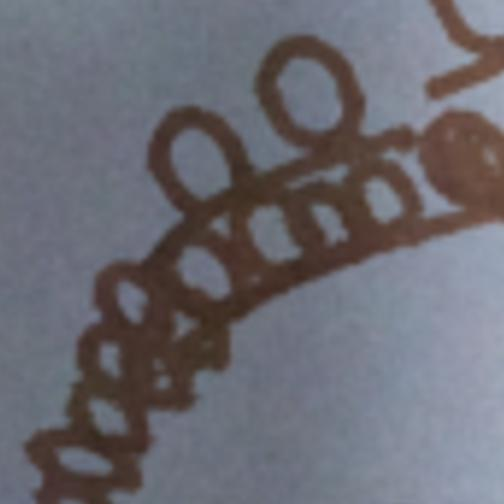

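Call:
{"method": "move", "body": {"target": [[0,0,0,0,0,0,1,0,0,0.03597,0.012846,0,0.178804,-1],[0,0,0,0,0,0,1,0,0,0.03597,0.015203,0,0.160818,-1],[0,0,0,0,0,0,1,0,0,0.0688,0.015203,0,0.160818,-1],[0,0,0,0,0,0,1,0,0,0.0688,0.016123,0,0.155027,-1],[0,0,0,0,0,0,1,0,0,0.0688,0.01699,0,0.162653,-1],[0,0,0,0,0,0,1,0,0,0.0688,0.019683,0,0.167568,-1],[0,0,0,0,0,0,1,0,0,0.0688,0.021228,0,0.172855,-1],[0,0,0,0,0,0,1,0,0,0.0688,0.018972,0,0.173813,-1],[0,0,0,0,0,0,1,0,0,0.0688,0.018105,0,0.166187,-1],[0,0,0,0,0,0,1,0,0,0.0688,0.0154,0,0.161272,-1],[0,0,0,0,0,0,1,0,0,0.0688,0.013888,0,0.155301,-1],[0,0,0,0,0,0,1,0,0,0.02248,0.013888,0,0.155301,-1]], "speed": [0.7,0.06,0.08,0.027,0.03,0.042,0.026,0.04,0.03,0.042,0.026,0.25], "blend": [0,0,0,0.0006,0.0006,0.0006,0.0006,0.0006,0.0006,0.0006,0,0]}}

Scene clock: 1131.90 s.
left_arm: end_effector_position=(+0.3943, +0.3349, +0.1104) grip_measured=+1.000 grip_effort_nm=0.00 end_effector_quat_wxyz=(+0.619, -0.006, +0.785, +0.003) | right_arm: end_effector_position=(+0.3258, +0.0305, +0.1129) grip_measured=-0.643 grip_effort_nm=-1.03 end_effector_quat_wxyz=(+0.513, -0.520, +0.460, +0.505)
Joint names: [wrist pitch, wrist roll, shoulder, wrist yaw, elbow, waist]
Joint positions: left_arm=[1.014 -0.014 1.582 -0.052 0.332 -0.05 0.094] | right_arm=[1.362 0.003 2.28 -1.119 0.998 0.52 0.017]
Joint torques (N m): left_arm=[1.68 0 -6.35 0.02 5.15 -0.03] | right_arm=[1.38 -0.03 -10.78 -0.08 5.83 -0.68]
Heat: left arm: 45 °C; right arm: 44 °C.
Joint targets: left_arm=[1.021 -0.015 1.574 -0.052 0.340 -0.050] | right_arm=[1.369 0.000 2.250 -1.129 1.018 0.513]
move: done

Call:
{"method": "move", "body": {"target": [[0,0,0,0,0,0,1,0,0,0.01349,-0.00346,0,0.022424,-1],[0,0,0,0,0,0,1,0,0,0.01349,-0.001103,0,0.004438,-1],[0,0,0,0,0,0,1,0,0,0.04631,-0.001103,0,0.004438,-1],[0,0,0,0,0,0,1,0,0,0.04631,0.001933,0,0.013516,-1],[0,0,0,0,0,0,1,0,0,0.04631,0.007332,0,0.022401,-1],[0,0,0,0,0,0,1,0,0,0.04631,0.016706,0,0.037365,-1],[0,0,0,0,0,0,1,0,0,0.04631,0.026329,0,0.052446,-1],[0,0,0,0,0,0,1,0,0,0,0.026329,0,0.052446,-1]], "speed": [0.2,0.06,0.08,0.035,0.055,0.058,0.058,0.25], "blend": [0,0,0,0.0006,0.0006,0.0006,0,0]}}

Scene clock: 1142.03 s.
left_arm: end_effector_position=(+0.3943, +0.3349, +0.1104) grip_measured=+1.000 grip_effort_nm=0.00 end_effector_quat_wxyz=(+0.619, -0.006, +0.785, +0.003) | right_arm: end_effector_position=(+0.3238, +0.0642, +0.1150) grip_measured=-0.643 grip_effort_nm=-1.03 end_effector_quat_wxyz=(+0.539, -0.490, +0.486, +0.483)
Joint names: [wrist pitch, wrist roll, shoulder, wrist yaw, elbow, waist]
Joint positions: left_arm=[1.014 -0.014 1.582 -0.052 0.332 -0.05 0.094] | right_arm=[1.36 0.003 2.281 -0.911 0.998 0.623 0.017]
Joint torques (N m): left_arm=[1.66 0.06 -6.22 -0.05 5.29 -0.13] | right_arm=[1.49 -0.04 -10.86 0.07 5.98 0.58]
Heat: left arm: 45 °C; right arm: 44 °C.
Joint targets: left_arm=[1.021 -0.015 1.574 -0.052 0.340 -0.050] | right_arm=[1.369 0.000 2.250 -0.906 1.018 0.630]
move: done

Call:
{"method": "move", "body": {"target": [[0,0,0,0,0,0,1,0,0,0.01349,-0.019,0,0.000396,-1],[0,0,0,0,0,0,1,0,0,0.01349,-0.016644,0,-0.01759,-1],[0,0,0,0,0,0,1,0,0,0.04631,-0.016644,0,-0.01759,-1],[0,0,0,0,0,0,1,0,0,0.04631,-0.014415,0,-0.023067,-1],[0,0,0,0,0,0,1,0,0,0.04631,-0.010666,0,-0.024137,-1],[0,0,0,0,0,0,1,0,0,0,-0.010666,0,-0.024137,-1],[0,0,0,0,0,0,1,0,0,0.01349,-0.027656,0,-0.012599,-1],[0,0,0,0,0,0,1,0,0,0.01349,-0.025299,0,-0.030585,-1],[0,0,0,0,0,0,1,0,0,0.04631,-0.025299,0,-0.030585,-1],[0,0,0,0,0,0,1,0,0,0.04631,-0.023241,0,-0.036201,-1],[0,0,0,0,0,0,1,0,0,0.04631,-0.019823,0,-0.03754,-1],[0,0,0,0,0,0,1,0,0,0,-0.019823,0,-0.03754,-1]], "speed": [0.3,0.08,0.09,0.03,0.05,0.25,0.3,0.08,0.09,0.03,0.05,0.25], "blend": [0,0,0,0.0006,0,0,0,0,0,0.0006,0,0]}}

Scene clock: 1153.10 s.
left_arm: end_effector_position=(+0.3943, +0.3349, +0.1104) grip_measured=+1.000 grip_effort_nm=0.00 end_effector_quat_wxyz=(+0.619, -0.006, +0.785, +0.003) | right_arm: end_effector_position=(+0.3183, +0.0414, +0.0864) grip_measured=-0.643 grip_effort_nm=-1.03 end_effector_quat_wxyz=(+0.494, -0.514, +0.480, +0.511)
Joint names: [wrist pitch, wrist roll, shoulder, wrist yaw, elbow, waist]
Joint positions: left_arm=[1.014 -0.014 1.582 -0.052 0.332 -0.05 0.094] | right_arm=[1.364 0.003 2.341 -1.084 0.998 0.554 0.017]
Joint torques (N m): left_arm=[1.65 0.04 -6.41 -0.05 5.09 0.02] | right_arm=[1.39 -0.04 -7.64 0.09 5.53 -0.73]
Heat: left arm: 45 °C; right arm: 44 °C.
Joint targets: left_arm=[1.021 -0.015 1.574 -0.052 0.340 -0.050] | right_arm=[1.369 0.000 2.353 -1.074 1.018 0.546]
move: off_target (right_arm; path cut at 10 s); path passed 11 of 12 targets; right_arm: the shoulder is farthest, 0.091 rad from its target

Call:
{"method": "move", "body": {"target": [[0,0,0,0,0,0,1,0,0,-0.0463,0,0,0,-1],[0,0,0,0,0,0,1,0,0,-0.0688,-0.01,0,-0.17,-1]], "speed": [0.25,0.8], "blend": [0,0], "cameras": ["cam_above"]}}

Call:
{"method": "zoom_image", "body": {"camera": "cam_above", "region": [270, 290, 330, 350]}}

Scene clock: 1155.37 s.
left_arm: end_effector_position=(+0.3943, +0.3349, +0.1104) grip_measured=+1.000 grip_effort_nm=0.00 end_effector_quat_wxyz=(+0.619, -0.006, +0.785, +0.003) | right_arm: end_effector_position=(+0.4282, -0.1062, +0.1320) grip_measured=-0.643 grip_effort_nm=-1.03 end_effector_quat_wxyz=(+0.600, -0.447, +0.525, +0.406)
Joint names: [wrist pitch, wrist roll, shoulder, wrist yaw, elbow, waist]
Joint positions: left_arm=[1.014 -0.014 1.582 -0.052 0.332 -0.05 0.094] | right_arm=[1.362 0.003 2.237 -1.149 0.998 0.165 0.017]
Joint torques (N m): left_arm=[1.65 0.01 -6.45 -0.03 5.22 -0.1] | right_arm=[1.35 -0.03 -11.08 -0.03 5.98 0.25]
Heat: left arm: 45 °C; right arm: 44 °C.
Joint targets: left_arm=[1.021 -0.015 1.574 -0.052 0.340 -0.050] | right_arm=[1.369 0.000 2.200 -1.159 1.018 0.168]
move: off_target (right_arm); right_arm: the shoulder is farthest, 0.037 rad from its target
Images, in order (width x height): cam_above 672x504.

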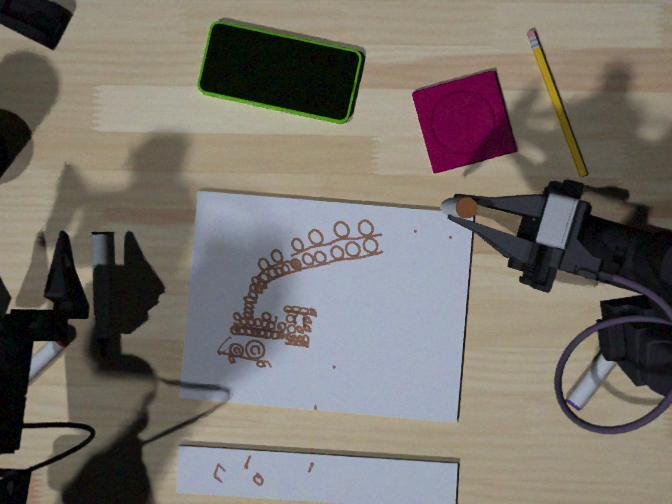

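Scaled by 8.400 from the camera's 672x504 image, which has a finer 960x720 frame.

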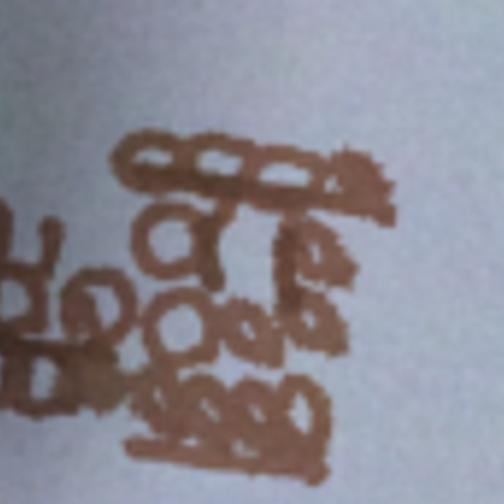

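Call:
{"method": "move", "body": {"target": [[0,0,0,0,0,0,1,0,0,0.03597,0.00017,0,0.22809,-1],[0,0,0,0,0,0,1,0,0,0.03597,0.002527,0,0.210103,-1]], "speed": [0.7,0.06], "blend": [0,0]}}

Call:
{"method": "move", "body": {"target": [[0,0,0,0,0,0,1,0,0,0.031924,0,0,0,-1],[0,0,0,0,0,0,1,0,0,0.031924,0.002811,0,-0.008112,-1],[0,0,0,0,0,0,1,0,0,0.031924,0.005707,0,0.000175,-1],[0,0,0,0,0,0,1,0,0,0.031924,0.009648,0,0.004222,-1],[0,0,0,0,0,0,1,0,0,0.031924,0.013467,0,0.009892,-1],[0,0,0,0,0,0,1,0,0,0.031924,0.016379,0,0.016007,-1],[0,0,0,0,0,0,1,0,0,0.031924,0.017782,0,0.021313,-1],[0,0,0,0,0,0,1,0,0,0.031924,0.01504,0,0.025373,-1],[0,0,0,0,0,0,1,0,0,0.031924,0.013672,0,0.025499,-1],[0,0,0,0,0,0,1,0,0,0.031924,0.010777,0,0.017212,-1],[0,0,0,0,0,0,1,0,0,0.031924,0.00629,0,0.012469,-1],[0,0,0,0,0,0,1,0,0,0.031924,0.002101,0,0.005827,-1],[0,0,0,0,0,0,1,0,0,0.031924,-0.000676,0,-0.000953,-1],[0,0,0,0,0,0,1,0,0,0.031924,-0.001307,0,-0.006061,-1],[0,0,0,0,0,0,1,0,0,-0.01349,-0.001307,0,-0.006061,-1]], "speed": [0.08,0.032,0.035,0.088,0.085,0.065,0.031,0.05,0.045,0.035,0.088,0.082,0.054,0.026,0.25], "blend": [0,0.0006,0.0006,0.0006,0.0006,0.0006,0.0006,0.0006,0.0006,0.0006,0.0006,0.0006,0.0006,0,0]}}

Scene clock: 1160.00 s.
left_arm: end_effector_position=(+0.3943, +0.3349, +0.1104) grip_measured=+1.000 grip_effort_nm=0.00 end_effector_quat_wxyz=(+0.619, -0.006, +0.785, +0.003) | right_arm: end_effector_position=(+0.2753, +0.0665, +0.1148) grip_measured=-0.643 grip_effort_nm=-1.03 end_effector_quat_wxyz=(-0.477, +0.553, -0.420, -0.539)
Joint names: [wrist pitch, wrist roll, shoulder, wrist yaw, elbow, waist]
Joint positions: left_arm=[1.014 -0.014 1.582 -0.052 0.332 -0.05 0.094] | right_arm=[1.362 0.003 2.275 -1.143 0.998 0.64 0.017]
Joint torques (N m): left_arm=[1.68 0.03 -6.41 -0.05 5.24 -0.02] | right_arm=[1.37 -0.04 -8.05 0.09 5.81 -0.4]
Heat: left arm: 45 °C; right arm: 44 °C.
Joint targets: left_arm=[1.021 -0.015 1.574 -0.052 0.340 -0.050] | right_arm=[1.369 0.000 2.280 -1.137 1.018 0.635]
move: done

Scene clock: 1168.33 s.
left_arm: end_effector_position=(+0.3943, +0.3349, +0.1104) grip_measured=+1.000 grip_effort_nm=0.00 end_effector_quat_wxyz=(+0.619, -0.006, +0.785, +0.003) | right_arm: end_effector_position=(+0.2802, +0.0637, +0.1127) grip_measured=-0.643 grip_effort_nm=-1.03 end_effector_quat_wxyz=(-0.479, +0.549, -0.426, -0.536)
Joint names: [wrist pitch, wrist roll, shoulder, wrist yaw, elbow, waist]
Joint positions: left_arm=[1.014 -0.014 1.582 -0.052 0.332 -0.05 0.094] | right_arm=[1.362 0.003 2.28 -1.138 0.998 0.629 0.017]
Joint torques (N m): left_arm=[1.65 0.02 -6.38 -0.04 5.19 -0.24] | right_arm=[1.37 -0.04 -10.67 -0.07 5.86 -0.68]
Heat: left arm: 45 °C; right arm: 44 °C.
Joint targets: left_arm=[1.021 -0.015 1.574 -0.052 0.340 -0.050] | right_arm=[1.369 0.000 2.250 -1.149 1.018 0.622]
move: done

Call:
{"method": "move", "body": {"target": [0,0,0,0,0,0,1,0,0,-0.0225,-0.01,0,-0.2,-1], "speed": 0.8, "cameras": ["cam_above"]}}

Call:
{"method": "zoom_image", "body": {"camera": "cam_above", "region": [210, 310, 330, 380]}}

Scene clock: 1171.73 s.
left_arm: end_effector_position=(+0.3943, +0.3349, +0.1104) grip_measured=+1.000 grip_effort_nm=0.00 end_effector_quat_wxyz=(+0.619, -0.006, +0.785, +0.003) | right_arm: end_effector_position=(+0.4135, -0.1001, +0.1301) grip_measured=-0.643 grip_effort_nm=-1.03 end_effector_quat_wxyz=(+0.581, -0.471, +0.508, +0.428)
Joint names: [wrist pitch, wrist roll, shoulder, wrist yaw, elbow, waist]
Joint positions: left_arm=[1.014 -0.014 1.582 -0.052 0.332 -0.05 0.094] | right_arm=[1.362 0.003 2.237 -1.224 0.998 0.172 0.017]
Joint torques (N m): left_arm=[1.69 0.06 -6.41 -0.05 5.18 -0.18] | right_arm=[1.31 -0.03 -11.11 -0.03 5.91 0.39]
Heat: left arm: 45 °C; right arm: 44 °C.
Joint targets: left_arm=[1.021 -0.015 1.574 -0.052 0.340 -0.050] | right_arm=[1.369 0.000 2.200 -1.234 1.018 0.177]
move: off_target (right_arm); right_arm: the shoulder is farthest, 0.037 rad from its target
Images, in order (width x height): cam_above 672x504.

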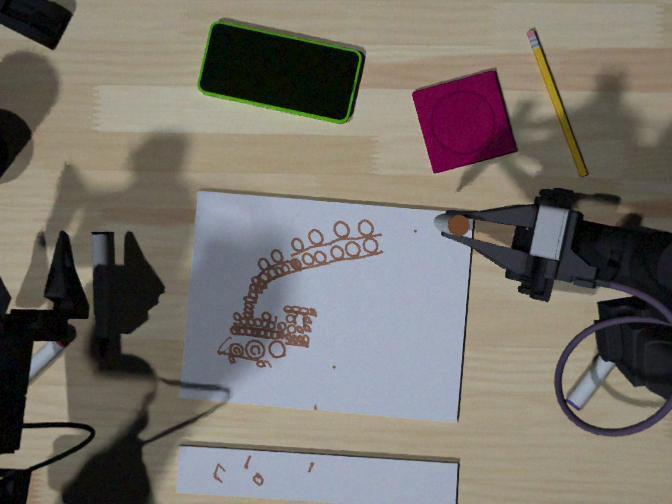

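Scaled by 4.200 from the camera's 672x504 image, which has a finer 960x720 frame.

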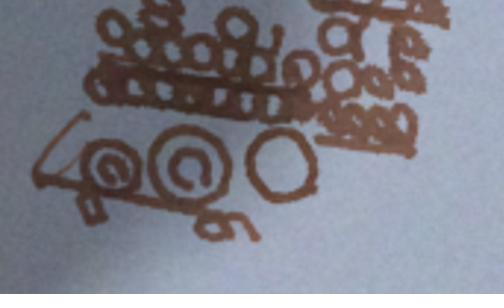

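Call:
{"method": "move", "body": {"target": [[0,0,0,0,0,0,1,0,0,0.03597,0.012992,0,0.228264,-1],[0,0,0,0,0,0,1,0,0,0.03597,0.015349,0,0.210279,-1],[0,0,0,0,0,0,1,0,0,0.0679,0.015349,0,0.210279,-1],[0,0,0,0,0,0,1,0,0,0.0679,0.017075,0,0.203637,-1],[0,0,0,0,0,0,1,0,0,0.0679,0.01868,0,0.211502,-1],[0,0,0,0,0,0,1,0,0,0.0679,0.022834,0,0.217405,-1],[0,0,0,0,0,0,1,0,0,0.0679,0.025254,0,0.224402,-1],[0,0,0,0,0,0,1,0,0,0.0679,0.022952,0,0.226601,-1],[0,0,0,0,0,0,1,0,0,0.0679,0.022183,0,0.226556,-1],[0,0,0,0,0,0,1,0,0,0.0679,0.020577,0,0.218691,-1],[0,0,0,0,0,0,1,0,0,0.0679,0.016429,0,0.212743,-1],[0,0,0,0,0,0,1,0,0,0.0679,0.014019,0,0.204577,-1],[0,0,0,0,0,0,1,0,0,0.02248,0.014019,0,0.204577,-1]], "speed": [0.8,0.08,0.08,0.03,0.03,0.06,0.035,0.045,0.03,0.03,0.06,0.035,0.25], "blend": [0,0,0,0.0006,0.0006,0.0006,0.0006,0.0006,0.0006,0.0006,0.0006,0,0]}}

Scene clock: 1183.93 s.
left_arm: end_effector_position=(+0.3943, +0.3349, +0.1104) grip_measured=+1.000 grip_effort_nm=0.00 end_effector_quat_wxyz=(+0.619, -0.006, +0.785, +0.003) | right_arm: end_effector_position=(+0.2825, +0.0675, +0.1131) grip_measured=-0.643 grip_effort_nm=-1.03 end_effector_quat_wxyz=(-0.486, +0.543, -0.433, -0.531)
Joint names: [wrist pitch, wrist roll, shoulder, wrist yaw, elbow, waist]
Joint positions: left_arm=[1.014 -0.014 1.582 -0.052 0.332 -0.05 0.094] | right_arm=[1.362 0.003 2.28 -1.104 0.998 0.639 0.017]
Joint torques (N m): left_arm=[1.66 0.05 -6.34 -0.04 5.14 0.02] | right_arm=[1.39 -0.03 -10.69 -0.07 5.76 -0.62]
Heat: left arm: 45 °C; right arm: 44 °C.
Joint targets: left_arm=[1.021 -0.015 1.574 -0.052 0.340 -0.050] | right_arm=[1.369 0.000 2.250 -1.114 1.018 0.632]
move: done

Call:
{"method": "move", "body": {"target": [[0,0,0,0,0,0,1,0,0,0.01349,-0.022145,0,-0.002442,-1],[0,0,0,0,0,0,1,0,0,0.01349,-0.019788,0,-0.020427,-1]], "speed": [0.3,0.06], "blend": [0,0]}}

Call:
{"method": "move", "body": {"target": [[0,0,0,0,0,0,1,0,0,0.031924,0,0,0,-1],[0,0,0,0,0,0,1,0,0,0.031924,0.001189,0,-0.007932,-1],[0,0,0,0,0,0,1,0,0,0.031924,0.002885,0,-0.008201,-1],[0,0,0,0,0,0,1,0,0,0.031924,0.005312,0,-0.000049,-1],[0,0,0,0,0,0,1,0,0,0.031924,0.00915,0,0.004469,-1],[0,0,0,0,0,0,1,0,0,0.031924,0.012331,0,0.010603,-1],[0,0,0,0,0,0,1,0,0,0.031924,0.013844,0,0.016394,-1],[0,0,0,0,0,0,1,0,0,0.031924,0.011308,0,0.020261,-1],[0,0,0,0,0,0,1,0,0,0.031924,0.009612,0,0.02053,-1],[0,0,0,0,0,0,1,0,0,0.031924,0.007186,0,0.012379,-1],[0,0,0,0,0,0,1,0,0,0.031924,0.002814,0,0.007019,-1],[0,0,0,0,0,0,1,0,0,0.031924,-0.00048,0,-0.000085,-1],[0,0,0,0,0,0,1,0,0,0.031924,-0.001338,0,-0.006003,-1],[0,0,0,0,0,0,1,0,0,-0.01349,-0.001338,0,-0.006003,-1]], "speed": [0.08,0.03,0.036,0.034,0.074,0.061,0.03,0.046,0.036,0.034,0.074,0.056,0.027,0.25], "blend": [0,0.0006,0.0006,0.0006,0.0006,0.0006,0.0006,0.0006,0.0006,0.0006,0.0006,0.0006,0,0]}}

Scene clock: 1187.80 s.
left_arm: end_effector_position=(+0.3943, +0.3349, +0.1104) grip_measured=+1.000 grip_effort_nm=0.00 end_effector_quat_wxyz=(+0.619, -0.006, +0.785, +0.003) | right_arm: end_effector_position=(+0.2685, +0.0472, +0.1106) grip_measured=-0.643 grip_effort_nm=-1.03 end_effector_quat_wxyz=(-0.447, +0.577, -0.396, -0.558)
Joint names: [wrist pitch, wrist roll, shoulder, wrist yaw, elbow, waist]
Joint positions: left_arm=[1.014 -0.014 1.582 -0.052 0.332 -0.05 0.094] | right_arm=[1.362 0.003 2.28 -1.288 0.998 0.593 0.017]
Joint torques (N m): left_arm=[1.68 0.06 -6.52 -0.06 5.29 -0.1] | right_arm=[1.29 -0.03 -8.35 0.1 5.7 -0.54]
Heat: left arm: 45 °C; right arm: 44 °C.
Joint targets: left_arm=[1.021 -0.015 1.574 -0.052 0.340 -0.050] | right_arm=[1.369 0.000 2.280 -1.282 1.018 0.587]
move: done

Scene clock: 1195.87 s.
left_arm: end_effector_position=(+0.3943, +0.3349, +0.1104) grip_measured=+1.000 grip_effort_nm=0.00 end_effector_quat_wxyz=(+0.619, -0.006, +0.785, +0.003) | right_arm: end_effector_position=(+0.2739, +0.0442, +0.1110) grip_measured=-0.643 grip_effort_nm=-1.03 end_effector_quat_wxyz=(-0.452, +0.573, -0.400, -0.554)
Joint names: [wrist pitch, wrist roll, shoulder, wrist yaw, elbow, waist]
Joint positions: left_arm=[1.014 -0.014 1.582 -0.052 0.332 -0.05 0.094] | right_arm=[1.363 0.003 2.28 -1.283 0.998 0.581 0.017]
Joint torques (N m): left_arm=[1.68 0.05 -6.46 -0.04 5.09 0.03] | right_arm=[1.28 -0.04 -10.66 -0.07 5.71 -0.68]
Heat: left arm: 45 °C; right arm: 44 °C.
Joint targets: left_arm=[1.021 -0.015 1.574 -0.052 0.340 -0.050] | right_arm=[1.369 0.000 2.250 -1.294 1.018 0.573]
move: done

Call:
{"method": "move", "body": {"target": [[0,0,0,0,0,0,1,0,0,0.01349,0.001984,0,0.026443,-1],[0,0,0,0,0,0,1,0,0,0.01349,0.004341,0,0.008458,-1],[0,0,0,0,0,0,1,0,0,0.04541,0.004341,0,0.008458,-1],[0,0,0,0,0,0,1,0,0,0.04541,0.005113,0,0.001906,-1],[0,0,0,0,0,0,1,0,0,0.04541,0.006011,0,0.001969,-1],[0,0,0,0,0,0,1,0,0,0.04541,0.007255,0,0.009744,-1],[0,0,0,0,0,0,1,0,0,0.04541,0.009992,0,0.014177,-1],[0,0,0,0,0,0,1,0,0,0.04541,0.01148,0,0.019353,-1],[0,0,0,0,0,0,1,0,0,0.04541,0.009322,0,0.021286,-1],[0,0,0,0,0,0,1,0,0,0.04541,0.008424,0,0.021205,-1],[0,0,0,0,0,0,1,0,0,0.04541,0.00718,0,0.013431,-1],[0,0,0,0,0,0,1,0,0,0.04541,0.004443,0,0.008997,-1],[0,0,0,0,0,0,1,0,0,0.04541,0.002979,0,0.002819,-1],[0,0,0,0,0,0,1,0,0,0,0.002979,0,0.002819,-1]], "speed": [0.2,0.08,0.08,0.03,0.03,0.032,0.05,0.028,0.04,0.03,0.032,0.05,0.03,0.25], "blend": [0,0,0,0.0006,0.0006,0.0006,0.0006,0.0006,0.0006,0.0006,0.0006,0.0006,0,0]}}

Scene clock: 1205.43 s.
left_arm: end_effector_position=(+0.3943, +0.3349, +0.1104) grip_measured=+1.000 grip_effort_nm=0.00 end_effector_quat_wxyz=(+0.619, -0.006, +0.785, +0.003) | right_arm: end_effector_position=(+0.2760, +0.0470, +0.1114) grip_measured=-0.643 grip_effort_nm=-1.03 end_effector_quat_wxyz=(-0.458, +0.569, -0.405, -0.551)
Joint names: [wrist pitch, wrist roll, shoulder, wrist yaw, elbow, waist]
Joint positions: left_arm=[1.014 -0.014 1.582 -0.052 0.332 -0.05 0.094] | right_arm=[1.363 0.003 2.28 -1.258 0.998 0.587 0.017]
Joint torques (N m): left_arm=[1.66 0.03 -6.45 -0.02 5.27 0.02] | right_arm=[1.29 -0.03 -10.74 -0.07 5.82 -0.65]
Heat: left arm: 45 °C; right arm: 44 °C.
Joint targets: left_arm=[1.021 -0.015 1.574 -0.052 0.340 -0.050] | right_arm=[1.369 0.000 2.250 -1.268 1.018 0.579]
move: done


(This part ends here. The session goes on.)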